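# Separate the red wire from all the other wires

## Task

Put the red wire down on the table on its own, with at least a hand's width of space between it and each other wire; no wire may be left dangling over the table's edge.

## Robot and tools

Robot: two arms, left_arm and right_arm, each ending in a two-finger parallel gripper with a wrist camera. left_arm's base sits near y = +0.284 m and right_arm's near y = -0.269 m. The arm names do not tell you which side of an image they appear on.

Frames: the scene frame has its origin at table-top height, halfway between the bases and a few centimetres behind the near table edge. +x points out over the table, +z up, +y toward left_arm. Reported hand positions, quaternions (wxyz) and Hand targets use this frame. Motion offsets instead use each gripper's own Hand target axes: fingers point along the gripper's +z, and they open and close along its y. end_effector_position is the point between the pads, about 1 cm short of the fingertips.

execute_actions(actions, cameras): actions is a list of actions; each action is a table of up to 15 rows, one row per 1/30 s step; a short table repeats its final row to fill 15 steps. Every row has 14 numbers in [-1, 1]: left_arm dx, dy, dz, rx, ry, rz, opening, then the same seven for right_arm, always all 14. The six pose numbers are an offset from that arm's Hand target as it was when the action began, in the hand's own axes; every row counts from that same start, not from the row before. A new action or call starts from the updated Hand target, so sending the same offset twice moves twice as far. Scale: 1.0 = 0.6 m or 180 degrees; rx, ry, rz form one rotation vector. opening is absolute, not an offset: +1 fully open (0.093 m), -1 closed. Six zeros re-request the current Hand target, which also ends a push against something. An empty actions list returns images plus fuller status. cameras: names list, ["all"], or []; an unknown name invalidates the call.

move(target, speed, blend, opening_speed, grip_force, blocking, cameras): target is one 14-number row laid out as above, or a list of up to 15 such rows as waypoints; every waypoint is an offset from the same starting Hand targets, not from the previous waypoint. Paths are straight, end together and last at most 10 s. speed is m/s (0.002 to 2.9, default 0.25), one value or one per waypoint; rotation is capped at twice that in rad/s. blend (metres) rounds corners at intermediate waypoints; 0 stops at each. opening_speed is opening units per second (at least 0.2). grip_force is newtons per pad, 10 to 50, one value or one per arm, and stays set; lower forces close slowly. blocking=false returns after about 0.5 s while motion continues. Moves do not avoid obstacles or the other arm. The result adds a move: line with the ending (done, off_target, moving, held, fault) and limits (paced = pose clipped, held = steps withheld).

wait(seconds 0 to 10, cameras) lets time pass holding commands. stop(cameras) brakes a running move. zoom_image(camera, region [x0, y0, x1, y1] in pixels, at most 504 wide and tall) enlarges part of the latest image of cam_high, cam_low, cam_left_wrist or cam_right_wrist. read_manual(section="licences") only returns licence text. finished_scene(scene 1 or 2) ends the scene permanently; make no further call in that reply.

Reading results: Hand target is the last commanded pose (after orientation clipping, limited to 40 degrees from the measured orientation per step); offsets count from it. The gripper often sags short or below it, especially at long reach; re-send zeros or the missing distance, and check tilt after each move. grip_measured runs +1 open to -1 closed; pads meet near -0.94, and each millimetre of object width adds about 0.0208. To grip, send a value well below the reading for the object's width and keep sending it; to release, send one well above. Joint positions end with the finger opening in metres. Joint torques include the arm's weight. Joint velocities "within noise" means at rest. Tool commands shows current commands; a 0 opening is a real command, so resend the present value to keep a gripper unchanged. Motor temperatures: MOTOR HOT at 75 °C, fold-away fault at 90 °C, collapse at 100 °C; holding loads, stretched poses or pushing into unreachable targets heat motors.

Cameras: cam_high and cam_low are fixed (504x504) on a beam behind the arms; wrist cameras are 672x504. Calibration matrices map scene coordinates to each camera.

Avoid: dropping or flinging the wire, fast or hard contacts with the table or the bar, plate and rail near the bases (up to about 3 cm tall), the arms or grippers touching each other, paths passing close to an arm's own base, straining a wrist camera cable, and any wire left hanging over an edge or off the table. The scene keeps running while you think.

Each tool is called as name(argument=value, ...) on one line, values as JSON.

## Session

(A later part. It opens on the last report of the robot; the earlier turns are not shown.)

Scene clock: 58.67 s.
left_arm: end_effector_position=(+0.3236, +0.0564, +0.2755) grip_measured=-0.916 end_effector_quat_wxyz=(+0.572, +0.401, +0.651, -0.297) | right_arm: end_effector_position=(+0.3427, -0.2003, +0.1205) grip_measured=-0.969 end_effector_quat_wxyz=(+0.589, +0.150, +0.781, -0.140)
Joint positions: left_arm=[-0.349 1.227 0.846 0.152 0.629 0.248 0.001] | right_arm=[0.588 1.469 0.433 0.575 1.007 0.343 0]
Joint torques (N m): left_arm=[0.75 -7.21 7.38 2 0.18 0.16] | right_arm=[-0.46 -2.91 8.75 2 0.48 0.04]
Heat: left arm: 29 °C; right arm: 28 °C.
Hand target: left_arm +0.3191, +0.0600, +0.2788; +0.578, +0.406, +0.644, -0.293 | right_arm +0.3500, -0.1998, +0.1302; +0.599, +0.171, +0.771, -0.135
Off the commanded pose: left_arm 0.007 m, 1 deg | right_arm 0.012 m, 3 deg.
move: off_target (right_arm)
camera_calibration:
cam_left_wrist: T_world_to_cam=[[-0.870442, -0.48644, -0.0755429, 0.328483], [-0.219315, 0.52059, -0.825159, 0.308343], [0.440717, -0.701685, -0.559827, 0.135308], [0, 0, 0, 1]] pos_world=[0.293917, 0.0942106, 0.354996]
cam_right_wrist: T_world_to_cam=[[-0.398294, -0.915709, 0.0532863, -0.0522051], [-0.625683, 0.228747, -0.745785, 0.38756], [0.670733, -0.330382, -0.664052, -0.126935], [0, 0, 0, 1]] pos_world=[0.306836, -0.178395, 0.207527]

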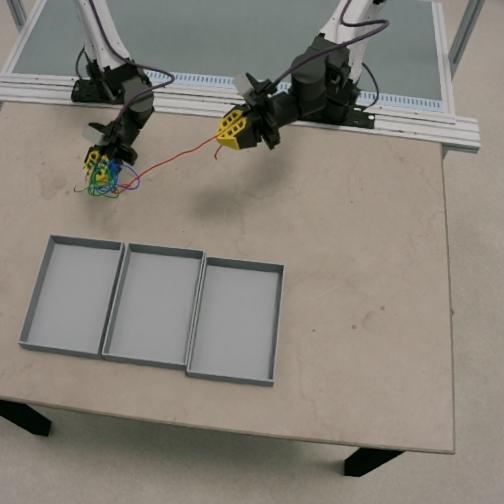

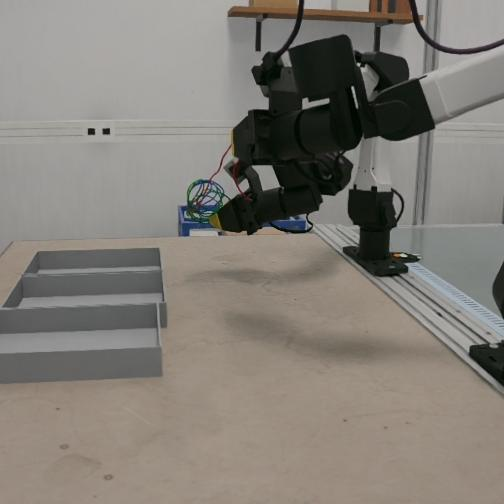

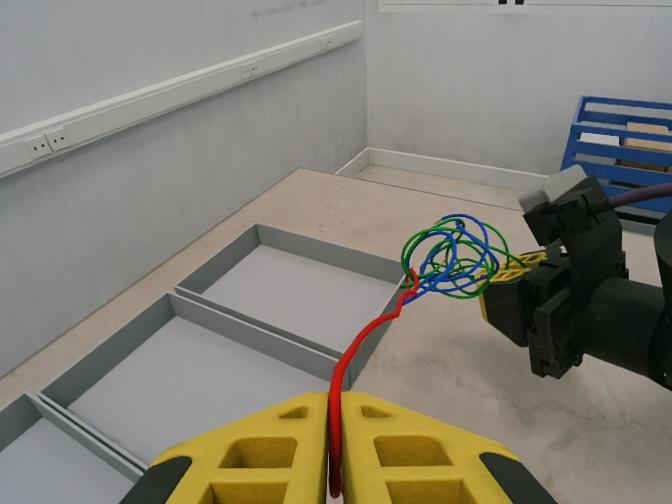

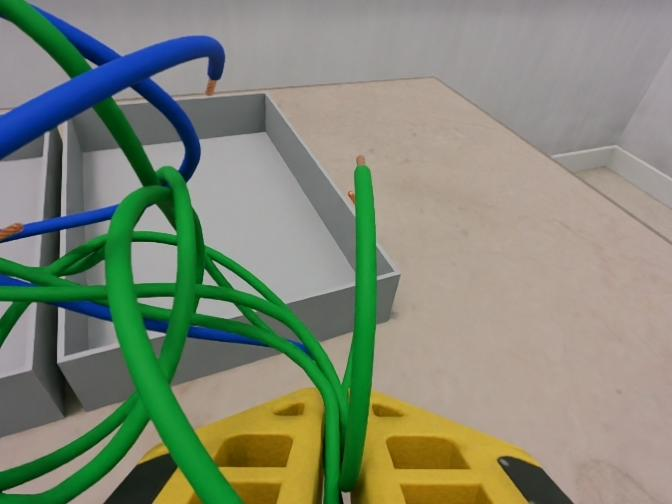

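zoom_image(camera="cam_left_wrist", region=[380, 250, 450, 320])

zoom_image(camera="cam_high", region=[70, 140, 160, 210])

zoom_image(camera="cam_low", region=[175, 150, 265, 240])

Scaled by 7.200 from the camera's 672x504 image, which has a finer 960x720 frame.

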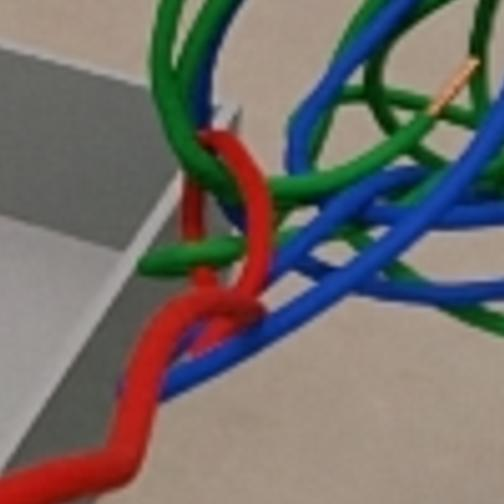

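Scaled by 5.600 from the camera's 504x504 image, which has a finer 720x720 frame.

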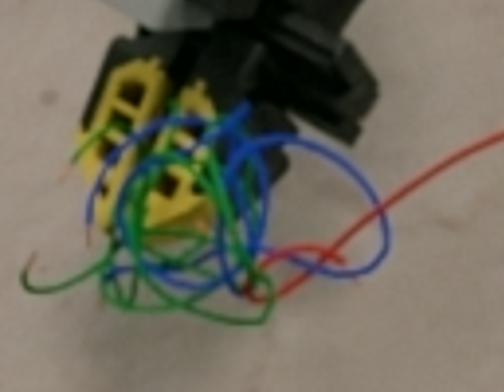

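Scaled by 5.600 from the camera's 504x504 image, which has a finer 720x720 frame.

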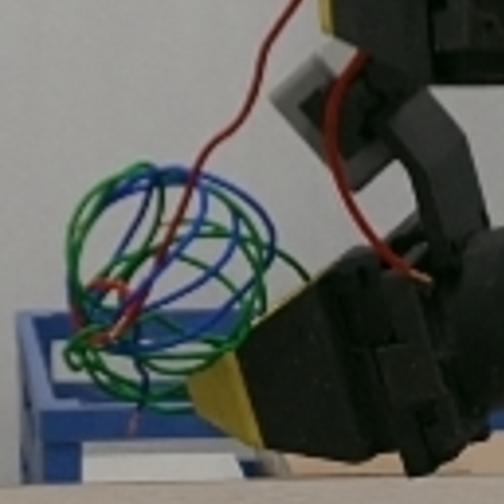

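move(target=[-0.03,0,0.15,0,0,0,-0.923361, 0,0,0,0,0,0,-1.0], speed=0.06, cameras=["all"])

zoom_image(camera="cam_left_wrist", region=[350, 180, 590, 420])

Scene clock: 61.70 s.
left_arm: end_effector_position=(+0.3608, -0.0133, +0.2743) grip_measured=-0.916 end_effector_quat_wxyz=(+0.571, +0.408, +0.650, -0.292) | right_arm: end_effector_position=(+0.3422, -0.2016, +0.1198) grip_measured=-0.969 end_effector_quat_wxyz=(+0.588, +0.150, +0.782, -0.144)
Joint positions: left_arm=[-0.509 1.49 1.043 0.229 0.472 0.226 0.001] | right_arm=[0.587 1.469 0.433 0.568 1.011 0.343 0]
Joint torques (N m): left_arm=[-0.94 -6 10.76 2.21 0.01 -0.06] | right_arm=[-0.39 -2.97 8.75 2.06 0.45 0.04]
Heat: left arm: 29 °C; right arm: 29 °C.
Hand target: left_arm +0.3647, -0.0196, +0.2823; +0.578, +0.406, +0.644, -0.293 | right_arm +0.3500, -0.1998, +0.1302; +0.599, +0.171, +0.771, -0.135
Off the commanded pose: left_arm 0.011 m, 1 deg | right_arm 0.013 m, 3 deg.
move: off_target (left_arm, right_arm)
camera_calibration:
cam_left_wrist: T_world_to_cam=[[-0.871506, -0.482295, -0.0887086, 0.330889], [-0.211873, 0.533466, -0.818855, 0.347541], [0.442253, -0.694842, -0.567104, 0.0707408], [0, 0, 0, 1]] pos_world=[0.330721, 0.0233385, 0.354056]
cam_right_wrist: T_world_to_cam=[[-0.401987, -0.913685, 0.0598784, -0.052655], [-0.627965, 0.227507, -0.744245, 0.387362], [0.666382, -0.336779, -0.665218, -0.127205], [0, 0, 0, 1]] pos_world=[0.306851, -0.179078, 0.206826]

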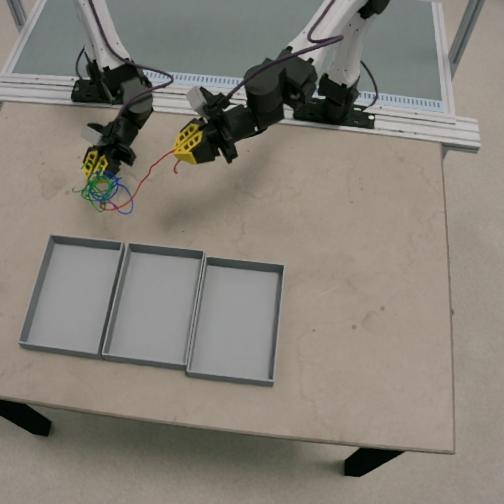

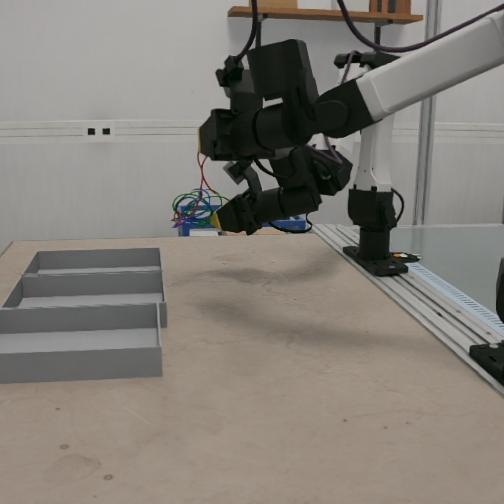

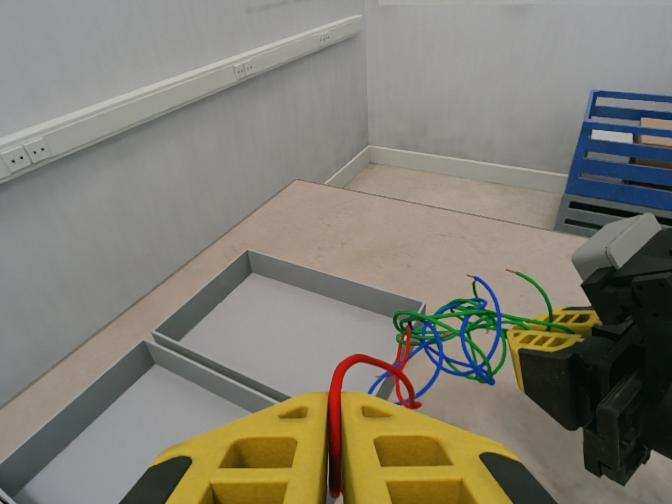

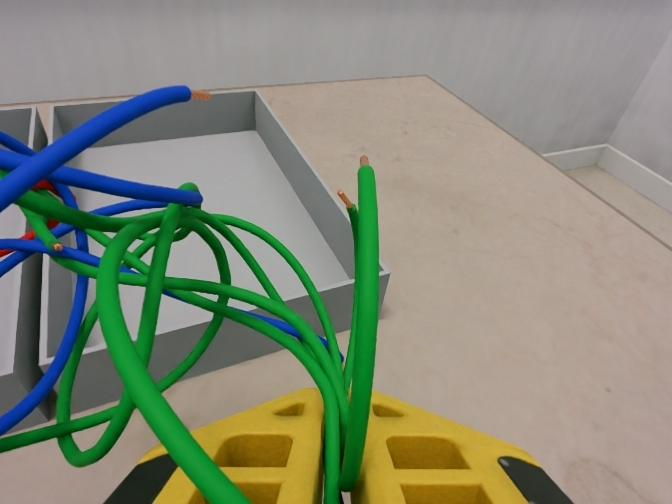

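Scaled by 2.100 from the camera's 672x504 image, which has a finer 960x720 frame.

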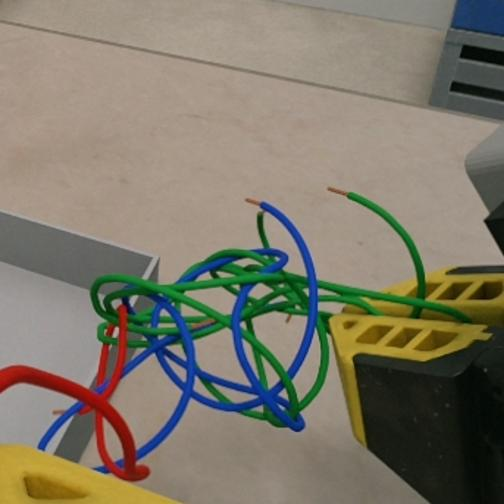

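move(target=[-0.203,-0.065,0.194,0,0,0,-0.923361, 0,0,0,0,0,0,-1.0], speed=0.08, cameras=["all"])

zoom_image(camera="cam_low", region=[140, 80, 300, 240])

zoom_image(camera="cam_high", region=[60, 110, 200, 250])

Scene clock: 65.33 s.
left_arm: end_effector_position=(+0.3898, -0.1523, +0.3798) grip_measured=-0.916 end_effector_quat_wxyz=(+0.579, +0.407, +0.644, -0.290) | right_arm: end_effector_position=(+0.3422, -0.2017, +0.1199) grip_measured=-0.969 end_effector_quat_wxyz=(+0.588, +0.150, +0.782, -0.144)
Joint positions: left_arm=[-0.766 1.915 1.911 -0.175 0.219 0.177 0.001] | right_arm=[0.587 1.469 0.433 0.568 1.011 0.345 0]
Joint torques (N m): left_arm=[-0.9 -9.66 10.84 2.12 -0.01 -0.08] | right_arm=[-0.38 -2.99 8.73 2.06 0.43 0.04]
Heat: left arm: 29 °C; right arm: 29 °C.
Hand target: left_arm +0.3904, -0.1601, +0.3797; +0.578, +0.406, +0.644, -0.293 | right_arm +0.3500, -0.1998, +0.1302; +0.599, +0.171, +0.771, -0.135
Off the commanded pose: left_arm 0.008 m, 0 deg | right_arm 0.013 m, 3 deg.
move: off_target (right_arm)
camera_calibration:
cam_left_wrist: T_world_to_cam=[[-0.868544, -0.485144, -0.101325, 0.301677], [-0.196827, 0.525278, -0.827854, 0.510506], [0.454852, -0.699084, -0.551716, 0.00975735], [0, 0, 0, 1]] pos_world=[0.358063, -0.114979, 0.458575]
cam_right_wrist: T_world_to_cam=[[-0.403066, -0.913292, 0.0586104, -0.0521246], [-0.627076, 0.228968, -0.744547, 0.387373], [0.666569, -0.336854, -0.664992, -0.12729], [0, 0, 0, 1]] pos_world=[0.30675, -0.179179, 0.206826]

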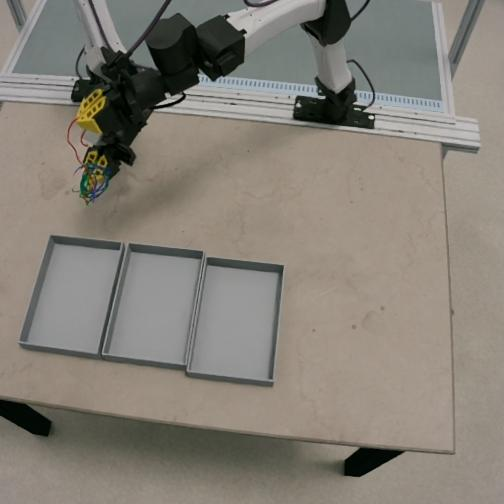

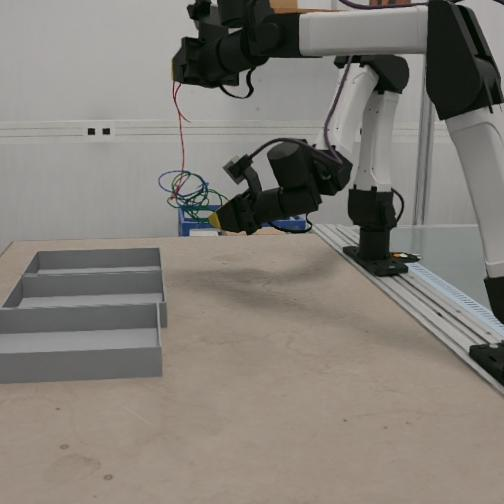

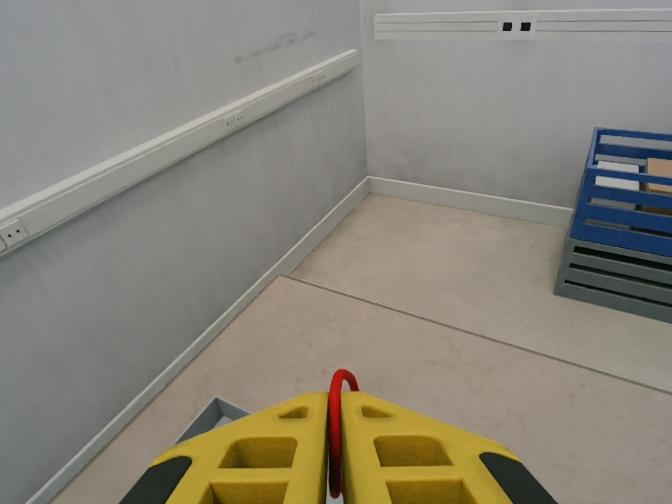

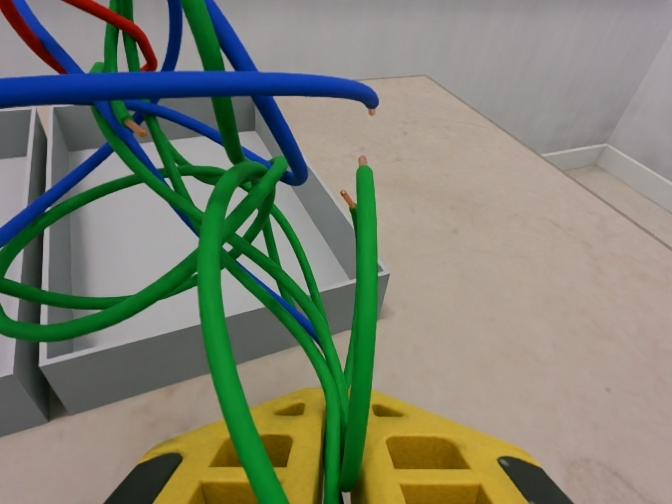

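Scaled by 3.150 from the camera's 504x504 image, which has a finer 720x720 frame.

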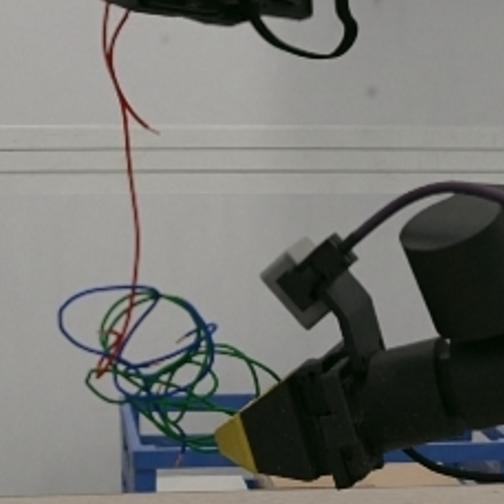

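Scaled by 3.600 from the camera's 504x504 image, which has a finer 720x720 frame.

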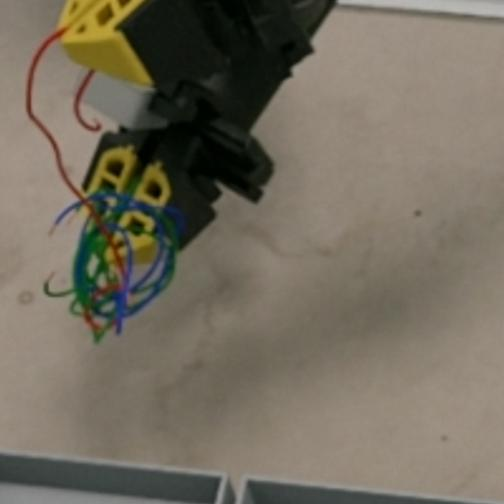

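move(target=[-0.08,0,0.02,0,0,0,-0.923361, 0,0,0,0,0,0,-1.0], speed=0.06, cameras=["cam_low", "cam_high", "cam_right_wrist"])

zoom_image(camera="cam_low", region=[140, 60, 300, 240])

zoom_image(camera="cam_right_wrist", region=[0, 0, 320, 240])

Scene clock: 67.10 s.
left_arm: end_effector_position=(+0.3976, -0.1713, +0.4237) grip_measured=-0.916 end_effector_quat_wxyz=(+0.576, +0.408, +0.647, -0.289) | right_arm: end_effector_position=(+0.3420, -0.2021, +0.1200) grip_measured=-0.969 end_effector_quat_wxyz=(+0.588, +0.152, +0.781, -0.145)
Joint positions: left_arm=[-0.787 2.111 2.396 -0.473 0.196 0.172 0.001] | right_arm=[0.587 1.469 0.433 0.568 1.015 0.346 0]
Joint torques (N m): left_arm=[-1.09 -10.8 10.21 2.2 -0.02 -0.08] | right_arm=[-0.38 -2.96 8.76 2.05 0.4 0.02]
Heat: left arm: 30 °C; right arm: 30 °C.
Hand target: left_arm +0.3966, -0.1792, +0.4248; +0.578, +0.406, +0.644, -0.293 | right_arm +0.3500, -0.1998, +0.1301; +0.599, +0.171, +0.771, -0.135
Off the commanded pose: left_arm 0.008 m, 1 deg | right_arm 0.013 m, 3 deg.
move: off_target (right_arm)
camera_calibration:
cam_right_wrist: T_world_to_cam=[[-0.405864, -0.912072, 0.0583005, -0.0514376], [-0.625512, 0.230705, -0.745326, 0.387481], [0.666341, -0.338968, -0.664147, -0.127643], [0, 0, 0, 1]] pos_world=[0.306551, -0.179576, 0.207025]
Images, in order (width x height): cam_high 504x504, cam_low 504x504, cam_right_wrist 672x504.

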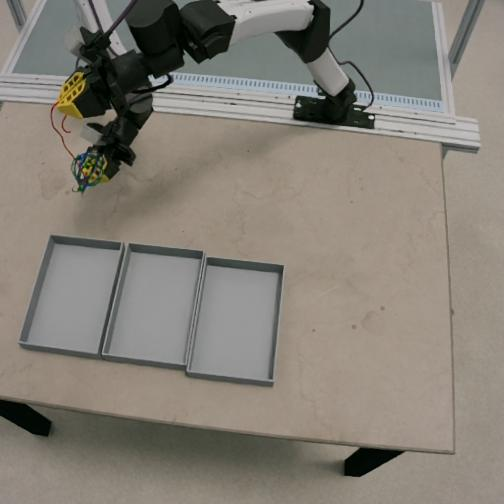

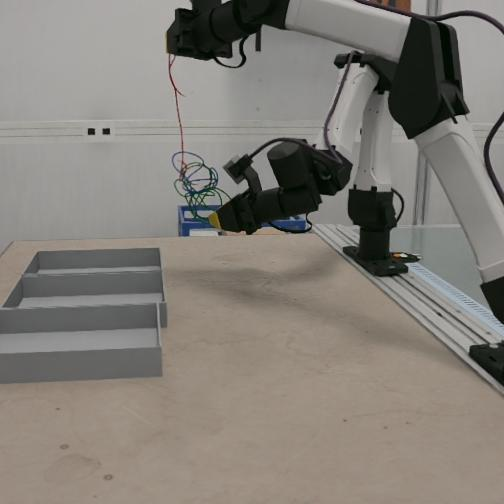

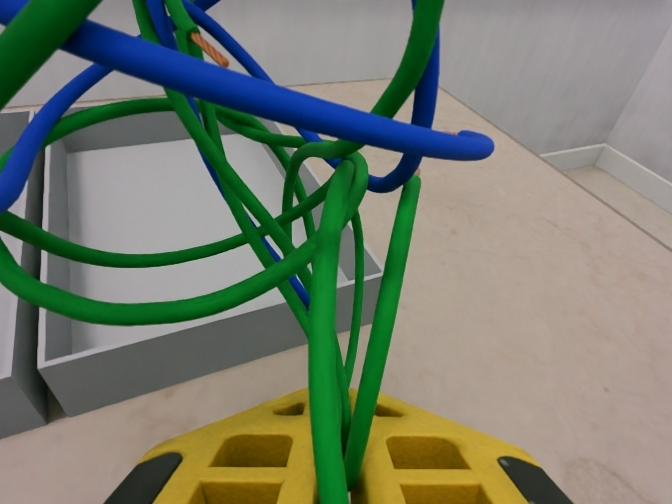

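Scaled by 2.800 from the camera's 504x504 image, which has a finer 720x720 frame.

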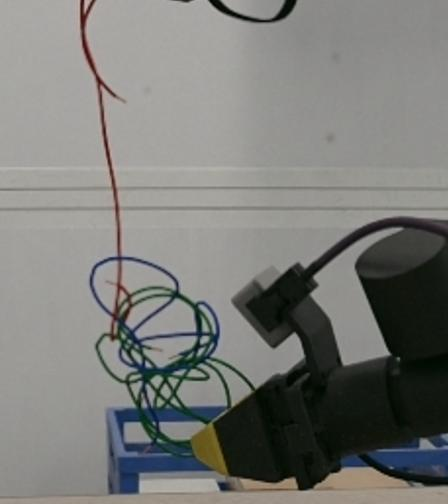

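Scaled by 1.575 from the camera's 672x504 image, which has a finer 960x720 frame.

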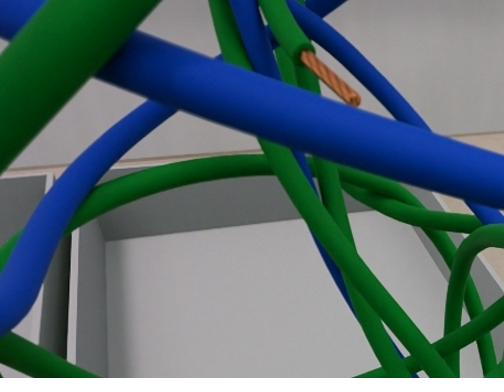

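move(target=[-0.1,0,0.02,0,0,0,-0.923361, 0,0,0,0,0,0,-1.0], speed=0.06, cameras=["cam_low", "cam_high", "cam_right_wrist"])

zoom_image(camera="cam_low", region=[140, 60, 300, 240])

Scene clock: 69.03 s.
left_arm: end_effector_position=(+0.4030, -0.1940, +0.4595) grip_measured=-0.916 end_effector_quat_wxyz=(+0.618, +0.379, +0.618, -0.304) | right_arm: end_effector_position=(+0.3450, -0.2012, +0.1269) grip_measured=-0.969 end_effector_quat_wxyz=(+0.597, +0.161, +0.773, -0.139)
Joint positions: left_arm=[-0.819 2.339 2.832 -0.557 0.152 0.14 0.001] | right_arm=[0.587 1.469 0.443 0.59 1.023 0.346 0]
Joint torques (N m): left_arm=[-0.99 -12.51 9.68 2.84 -0.07 -0.09] | right_arm=[-0.39 -2.85 8.06 1.84 0.28 0]
Heat: left arm: 30 °C; right arm: 30 °C.
Hand target: left_arm +0.4027, -0.2005, +0.4819; +0.578, +0.406, +0.644, -0.293 | right_arm +0.3500, -0.1997, +0.1302; +0.599, +0.171, +0.770, -0.135
Off the commanded pose: left_arm 0.023 m, 7 deg | right_arm 0.006 m, 1 deg.
elbow stopped short (left arm): the move would have taken joint 3 (elbow) straighter than the controller allows.
move: off_target (left_arm)
camera_calibration:
cam_right_wrist: T_world_to_cam=[[-0.414811, -0.909302, 0.0331872, -0.042915], [-0.602947, 0.247374, -0.758459, 0.391349], [0.681459, -0.334627, -0.650875, -0.130801], [0, 0, 0, 1]] pos_world=[0.307297, -0.179602, 0.213112]
Images, in order (width x height): cam_high 504x504, cam_low 504x504, cam_right_wrist 672x504.

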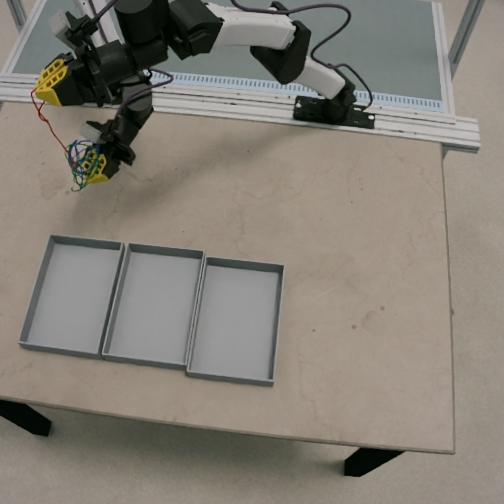

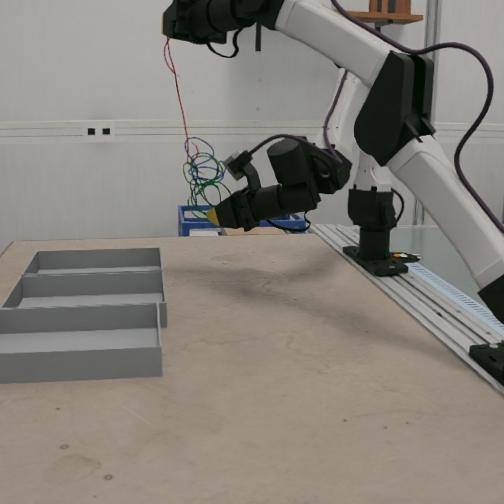

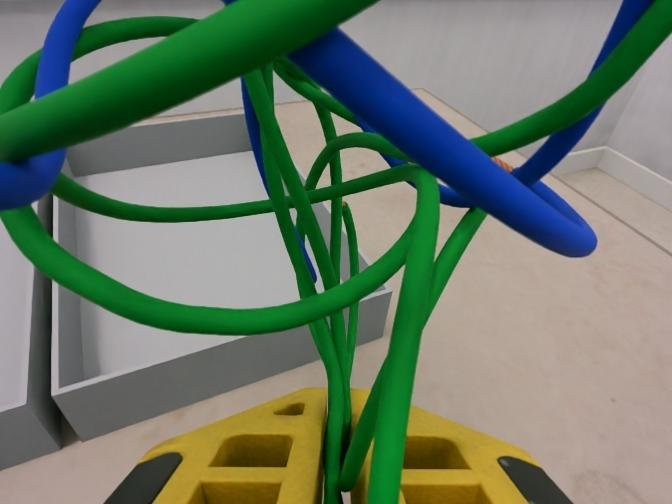

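Scaled by 2.800 from the camera's 504x504 image, which has a finer 720x720 frame.

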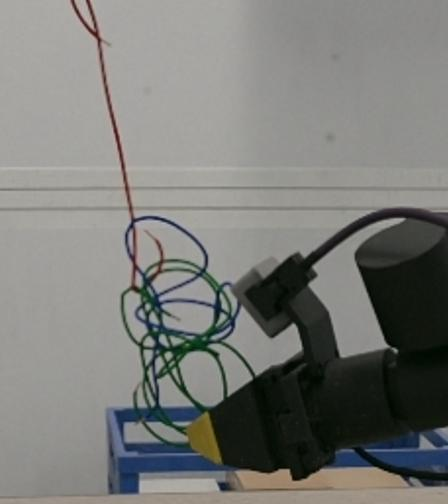

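move(target=[0.563,0.141,-0.444,0,0.111,0,-0.923361, 0.079,0.155,-0.245,-0.403,0,-0.102,-1.0], speed=0.12, cameras=["all"])

Scene clock: 76.33 s.
left_arm: end_effector_position=(+0.3464, +0.1288, +0.1964) grip_measured=-0.916 end_effector_quat_wxyz=(+0.453, +0.445, +0.741, -0.218) | right_arm: end_effector_position=(+0.2480, -0.0538, +0.1111) grip_measured=-0.969 end_effector_quat_wxyz=(+0.543, -0.325, +0.732, +0.250)
Joint positions: left_arm=[-0.123 1.34 0.961 -0.325 0.676 0.624 0.001] | right_arm=[0.575 1.189 0.152 0.741 -0.214 -0.083 0]
Joint torques (N m): left_arm=[0.47 -8.25 7.15 1.58 0.39 0.17] | right_arm=[-0.46 -1.17 6.93 2.8 -0.36 -0.26]
Motor temperatures (°C): left_arm=[21 30 30 27 22 20 22] | right_arm=[17 22 30 25 18 20 23]
Heat: left arm: 30 °C; right arm: 30 °C.
Hand target: left_arm +0.3400, +0.1298, +0.2005; +0.458, +0.451, +0.735, -0.218 | right_arm +0.2502, -0.0500, +0.1201; +0.556, -0.332, +0.717, +0.257
Off the commanded pose: left_arm 0.008 m, 1 deg | right_arm 0.010 m, 3 deg.
move: off_target (right_arm)
camera_calibration:
cam_left_wrist: T_world_to_cam=[[-0.8656, -0.494781, -0.0769962, 0.377231], [-0.362838, 0.725731, -0.58452, 0.18641], [0.345088, -0.478023, -0.807718, 0.184677], [0, 0, 0, 1]] pos_world=[0.330438, 0.139643, 0.287172]
cam_right_wrist: T_world_to_cam=[[0.749268, -0.662263, -0.00224506, -0.220077], [-0.451137, -0.507918, -0.733822, 0.203431], [0.484843, 0.550842, -0.679338, 0.0738878], [0, 0, 0, 1]] pos_world=[0.220848, -0.0831232, 0.198983]

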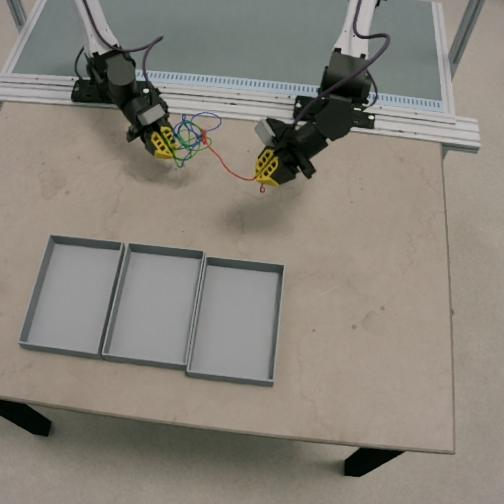

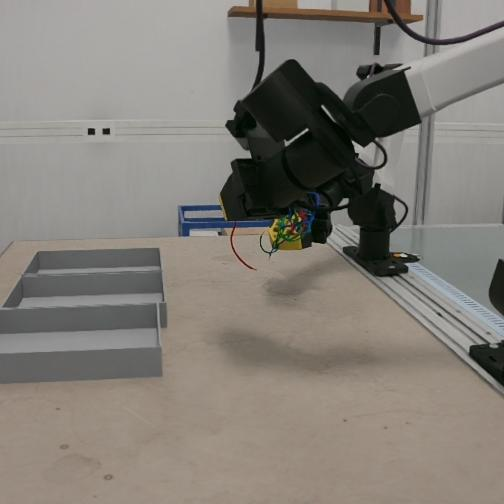

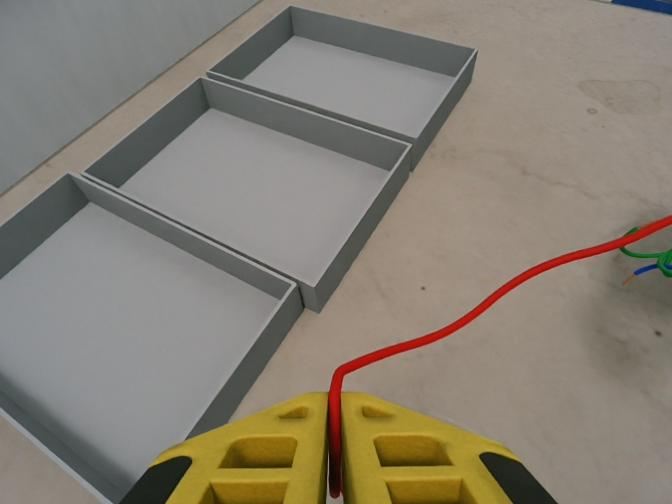

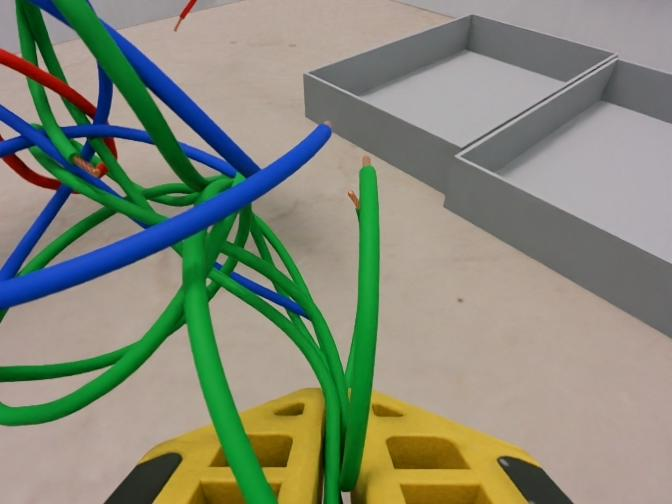

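move(target=[0.203,-0.022,0.114,0,0,0,-0.923361, 0.097,0,0.025,0,0.083,0,-1.0], speed=0.08, cameras=["all"])

Scene clock: 79.23 s.
left_arm: end_effector_position=(+0.3432, +0.1292, +0.0666) grip_measured=-0.916 end_effector_quat_wxyz=(+0.461, +0.448, +0.735, -0.214) | right_arm: end_effector_position=(+0.2409, -0.0588, +0.0479) grip_measured=-0.969 end_effector_quat_wxyz=(+0.441, -0.357, +0.796, +0.211)
Joint positions: left_arm=[-0.105 1.587 0.585 0.308 0.69 0.643 0.001] | right_arm=[0.58 1.337 0.197 0.578 -0.194 -0.131 0]
Joint torques (N m): left_arm=[0.51 -5.35 5.52 1.81 0.38 0.13] | right_arm=[0.62 -1.84 8.55 2.36 -0.08 -0.27]
Heat: left arm: 30 °C; right arm: 30 °C.
Hand target: left_arm +0.3399, +0.1295, +0.0601; +0.458, +0.451, +0.735, -0.218 | right_arm +0.2502, -0.0500, +0.0600; +0.458, -0.362, +0.784, +0.212
Off the commanded pose: left_arm 0.007 m, 1 deg | right_arm 0.018 m, 3 deg.
move: off_target (right_arm)
camera_calibration:
cam_left_wrist: T_world_to_cam=[[-0.864991, -0.492685, -0.0951463, 0.365398], [-0.348122, 0.725773, -0.59335, 0.10459], [0.361389, -0.48012, -0.799301, 0.0752387], [0, 0, 0, 1]] pos_world=[0.325286, 0.140241, 0.156963]
cam_right_wrist: T_world_to_cam=[[0.756979, -0.653339, -0.0114602, -0.219141], [-0.557101, -0.63611, -0.533856, 0.159772], [0.341499, 0.410502, -0.845498, 0.0714094], [0, 0, 0, 1]] pos_world=[0.230507, -0.0708543, 0.14316]

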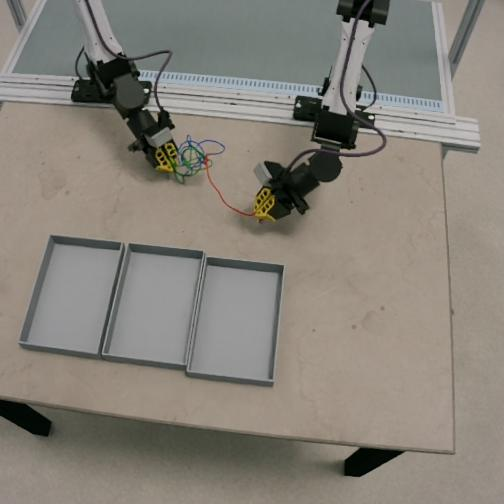

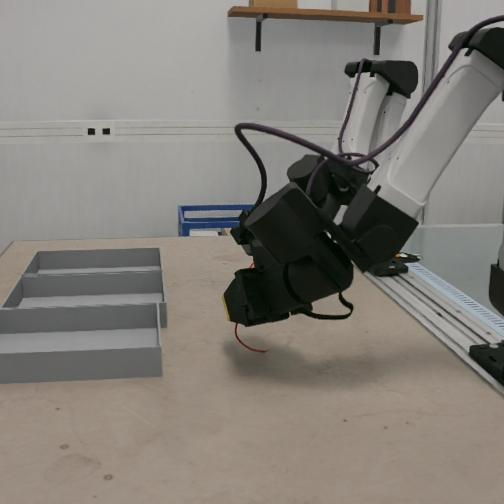

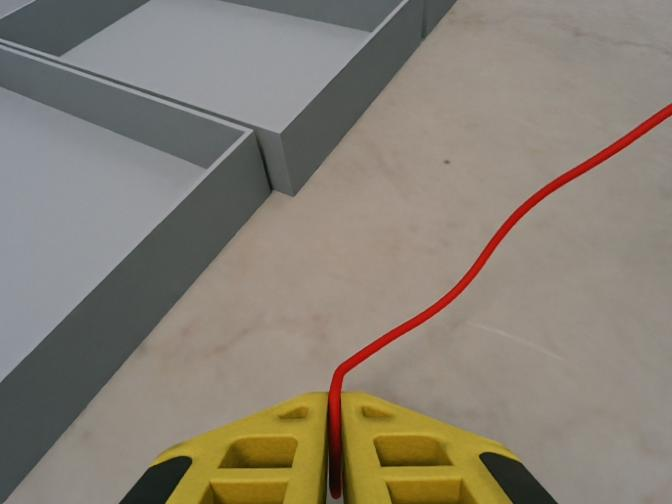

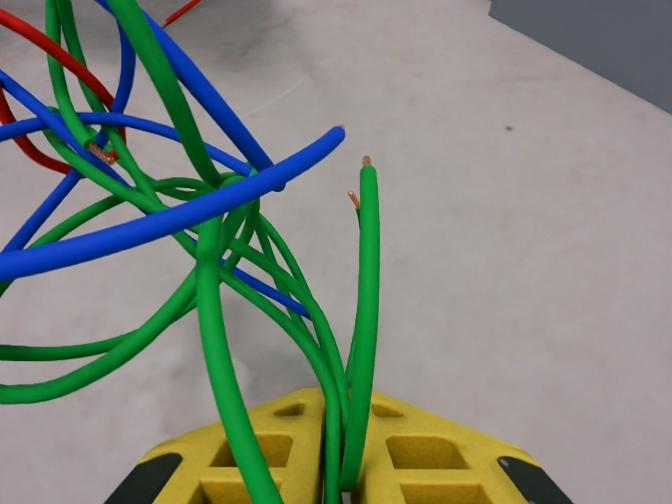

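move(target=[0.043,-0.005,0.024,0,0,0,-0.923361, 0.02,0,0.005,0,0,0,-1.0], speed=0.05, cameras=["cam_low", "cam_left_wrist"])

Scene clock: 80.73 s.
left_arm: end_effector_position=(+0.3471, +0.1286, +0.0426) grip_measured=-0.916 end_effector_quat_wxyz=(+0.472, +0.449, +0.729, -0.211) | right_arm: end_effector_position=(+0.2449, -0.0558, +0.0429) grip_measured=-0.969 end_effector_quat_wxyz=(+0.445, -0.358, +0.793, +0.211)
Joint positions: left_arm=[-0.101 1.703 0.547 0.486 0.697 0.644 0.001] | right_arm=[0.58 1.406 0.197 0.655 -0.194 -0.134 0]
Joint torques (N m): left_arm=[0.38 -5.3 4.55 1.68 0.34 0.13] | right_arm=[0.18 -1.96 5.61 2.63 -0.13 -0.27]
Heat: left arm: 30 °C; right arm: 30 °C.
Hand target: left_arm +0.3397, +0.1294, +0.0304; +0.458, +0.451, +0.735, -0.218 | right_arm +0.2481, -0.0525, +0.0480; +0.458, -0.362, +0.784, +0.212
Off the commanded pose: left_arm 0.014 m, 2 deg | right_arm 0.007 m, 2 deg.
move: off_target (left_arm)
camera_calibration:
cam_left_wrist: T_world_to_cam=[[-0.862744, -0.492883, -0.11287, 0.36627], [-0.333038, 0.721867, -0.606625, 0.0879792], [0.380472, -0.485772, -0.786935, 0.0479759], [0, 0, 0, 1]] pos_world=[0.327044, 0.140324, 0.132465]
Images, in order (width x height): cam_low 504x504, cam_left_wrist 672x504.

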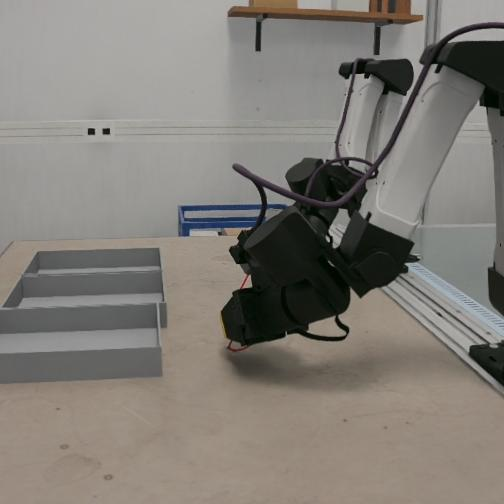

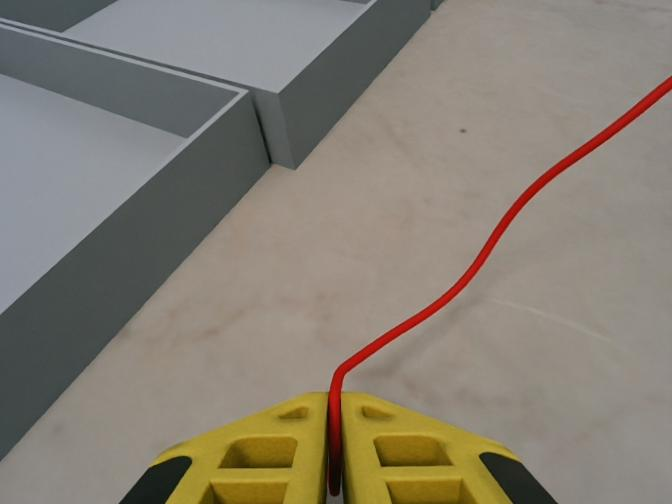

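move(target=[0.022,-0.002,0.012,0,0,0,-0.923361, 0,0,0,0,0,0,-1.0], speed=0.04, cameras=["cam_left_wrist"])

Scene clock: 81.77 s.
left_arm: end_effector_position=(+0.3499, +0.1293, +0.0319) grip_measured=-0.916 end_effector_quat_wxyz=(+0.479, +0.449, +0.724, -0.210) | right_arm: end_effector_position=(+0.2450, -0.0558, +0.0431) grip_measured=-0.969 end_effector_quat_wxyz=(+0.445, -0.358, +0.793, +0.211)
Joint positions: left_arm=[-0.094 1.766 0.534 0.58 0.706 0.646 0.001] | right_arm=[0.58 1.406 0.197 0.656 -0.194 -0.134 0]
Joint torques (N m): left_arm=[0.01 -5.16 4.03 1.56 0.27 0.14] | right_arm=[0.14 -1.95 5.6 2.62 -0.12 -0.28]
Heat: left arm: 29 °C; right arm: 30 °C.
Hand target: left_arm +0.3397, +0.1296, +0.0154; +0.458, +0.451, +0.735, -0.218 | right_arm +0.2481, -0.0525, +0.0480; +0.458, -0.362, +0.784, +0.212
Off the commanded pose: left_arm 0.019 m, 3 deg | right_arm 0.007 m, 2 deg.
move: off_target (left_arm)
camera_calibration:
cam_left_wrist: T_world_to_cam=[[-0.860966, -0.493222, -0.124374, 0.367569], [-0.32206, 0.717835, -0.617244, 0.0789304], [0.393719, -0.49137, -0.776879, 0.034543], [0, 0, 0, 1]] pos_world=[0.328285, 0.141608, 0.121271]
Images, in order (width x height): cam_left_wrist 672x504.

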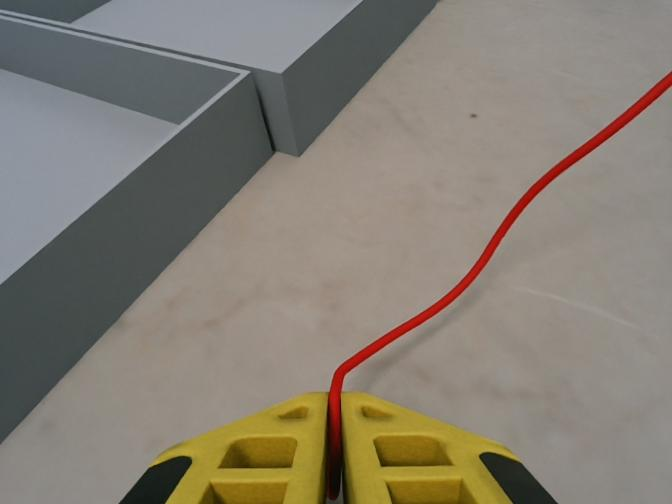

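Now release slowly.

move(target=[0,0,0,0,0,0,-0.2, 0,0,0,0,0,0,-1.0], opening_speed=0.8, cameras=["cam_left_wrist", "cam_high", "cam_right_wrist"])

Scene clock: 83.00 s.
left_arm: end_effector_position=(+0.3461, +0.1296, +0.0255) grip_measured=-0.202 end_effector_quat_wxyz=(+0.470, +0.448, +0.729, -0.214) | right_arm: end_effector_position=(+0.2451, -0.0557, +0.0434) grip_measured=-0.969 end_effector_quat_wxyz=(+0.446, -0.358, +0.793, +0.211)
Joint positions: left_arm=[-0.094 1.777 0.528 0.573 0.706 0.646 0.035] | right_arm=[0.58 1.406 0.197 0.658 -0.194 -0.134 0]
Joint torques (N m): left_arm=[-0.02 -5.89 4.49 1.62 0.28 0.15] | right_arm=[0.13 -1.94 5.64 2.61 -0.12 -0.28]
Heat: left arm: 29 °C; right arm: 30 °C.
Hand target: left_arm +0.3397, +0.1296, +0.0153; +0.458, +0.451, +0.735, -0.218 | right_arm +0.2481, -0.0525, +0.0480; +0.458, -0.362, +0.784, +0.212
Off the commanded pose: left_arm 0.012 m, 2 deg | right_arm 0.006 m, 2 deg.
move: off_target (left_arm)
camera_calibration:
cam_left_wrist: T_world_to_cam=[[-0.864029, -0.492034, -0.106566, 0.364116], [-0.335121, 0.72008, -0.607601, 0.0776144], [0.375696, -0.489273, -0.787061, 0.0374991], [0, 0, 0, 1]] pos_world=[0.326529, 0.141616, 0.115475]
cam_right_wrist: T_world_to_cam=[[0.757995, -0.652233, -0.00593787, -0.22069], [-0.550184, -0.634456, -0.542921, 0.160429], [0.350344, 0.414798, -0.839763, 0.0627082], [0, 0, 0, 1]] pos_world=[0.233578, -0.0681675, 0.13845]
Images, in order (width x height): cam_high 504x504, cam_left_wrist 672x504, cam_right_wrist 672x504.

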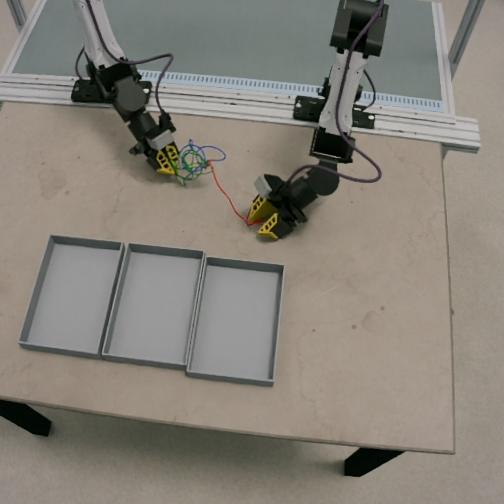

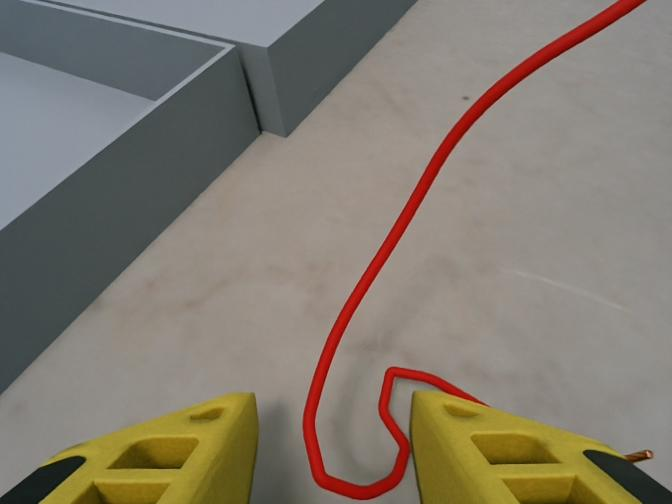

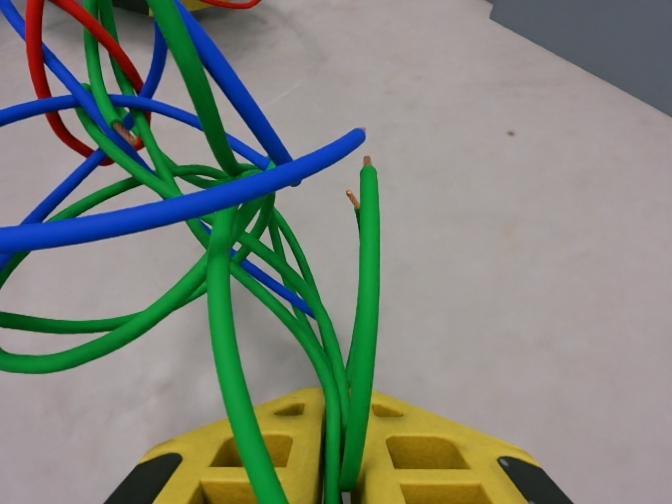

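move(target=[[0,0,-0.1,0,0,0,-0.2, 0,0,0,0,0,0,-1.0],[-0.196,-0.068,-0.194,0.208,0.067,0.116,-0.2,0,0,0,0,0,0,-1.0]], speed=0.12, blend=[0.02,0], cameras=["all"])

Scene clock: 88.27 s.
left_arm: end_effector_position=(+0.2677, +0.1428, +0.1693) grip_measured=-0.202 end_effector_quat_wxyz=(+0.245, +0.709, +0.585, -0.308) | right_arm: end_effector_position=(+0.2451, -0.0557, +0.0434) grip_measured=-0.969 end_effector_quat_wxyz=(+0.446, -0.358, +0.793, +0.211)
Joint positions: left_arm=[-0.071 1.666 1.394 -1.382 0.771 1.696 0.035] | right_arm=[0.58 1.406 0.197 0.658 -0.194 -0.134 0]
Joint torques (N m): left_arm=[-0.92 -6.09 8.59 -0.04 0.43 0.17] | right_arm=[0.16 -1.96 5.64 2.6 -0.12 -0.27]
Heat: left arm: 29 °C; right arm: 30 °C.
Hand target: left_arm +0.2698, +0.1402, +0.1703; +0.243, +0.716, +0.577, -0.308 | right_arm +0.2481, -0.0525, +0.0480; +0.458, -0.362, +0.784, +0.212
Off the commanded pose: left_arm 0.004 m, 1 deg | right_arm 0.006 m, 2 deg.
move: done
camera_calibration:
cam_left_wrist: T_world_to_cam=[[-0.977564, 0.209671, 0.0201485, 0.226877], [0.186902, 0.907546, -0.376068, -0.0765949], [-0.0971362, -0.363865, -0.926373, 0.318802], [0, 0, 0, 1]] pos_world=[0.26707, 0.137945, 0.261953]
cam_right_wrist: T_world_to_cam=[[0.757995, -0.652233, -0.00593787, -0.22069], [-0.550184, -0.634456, -0.542921, 0.160429], [0.350344, 0.414798, -0.839763, 0.0627082], [0, 0, 0, 1]] pos_world=[0.233578, -0.0681675, 0.13845]

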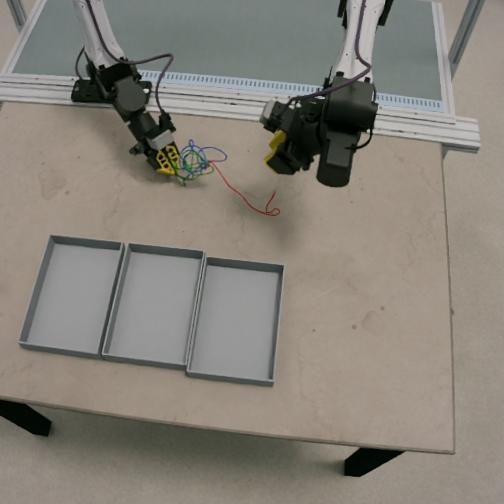

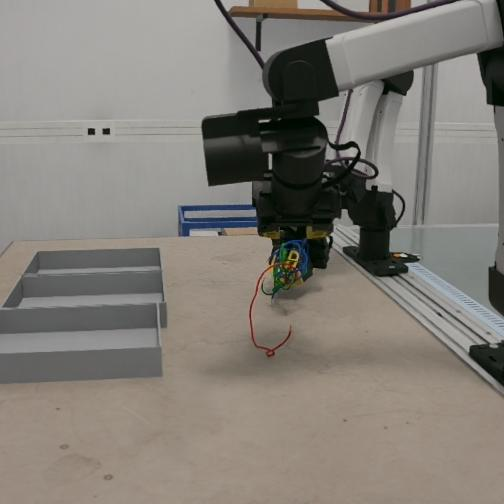

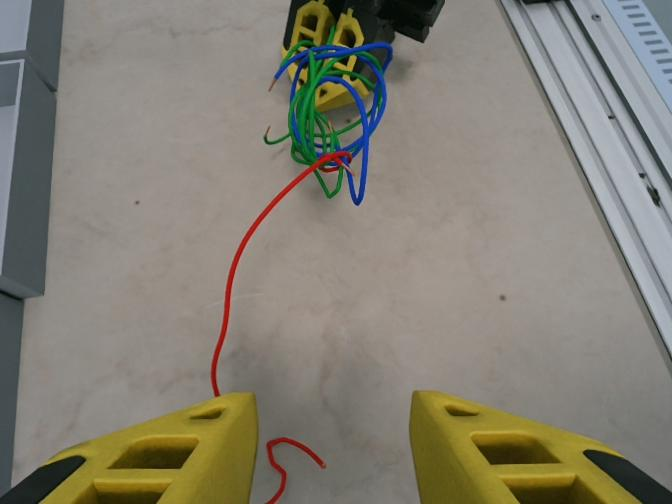

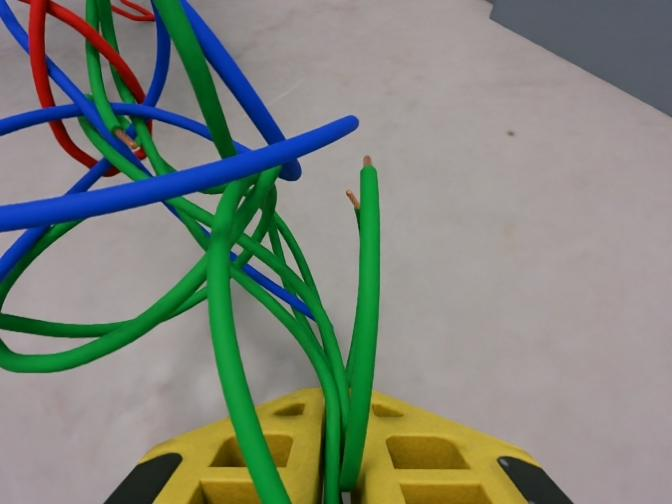

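zoom_image(camera="cam_left_wrist", region=[260, 110, 400, 230])

zoom_image(camera="cam_right_wrist", region=[0, 0, 240, 240])

Scaled by 3.600 from the camera's 672x504 image, which has a finer 960x720 frame.

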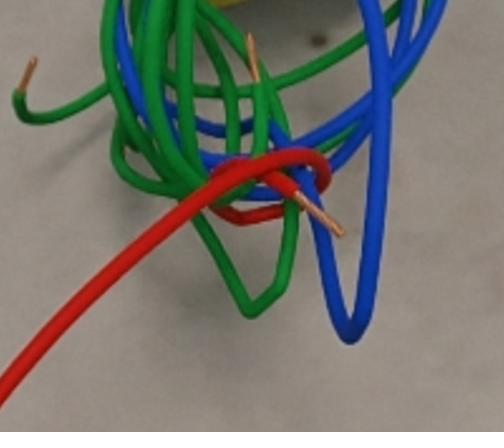

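Scaled by 2.100 from the camera's 672x504 image, which has a finer 960x720 frame.

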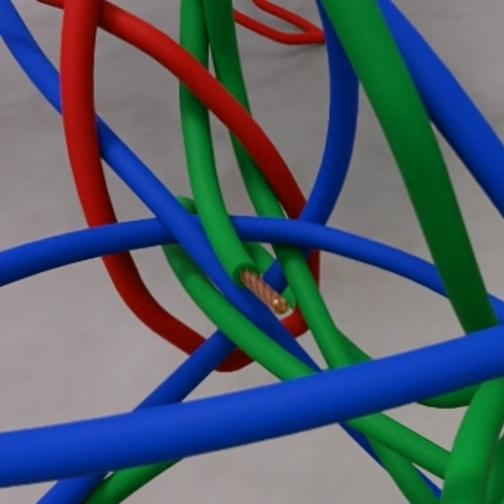

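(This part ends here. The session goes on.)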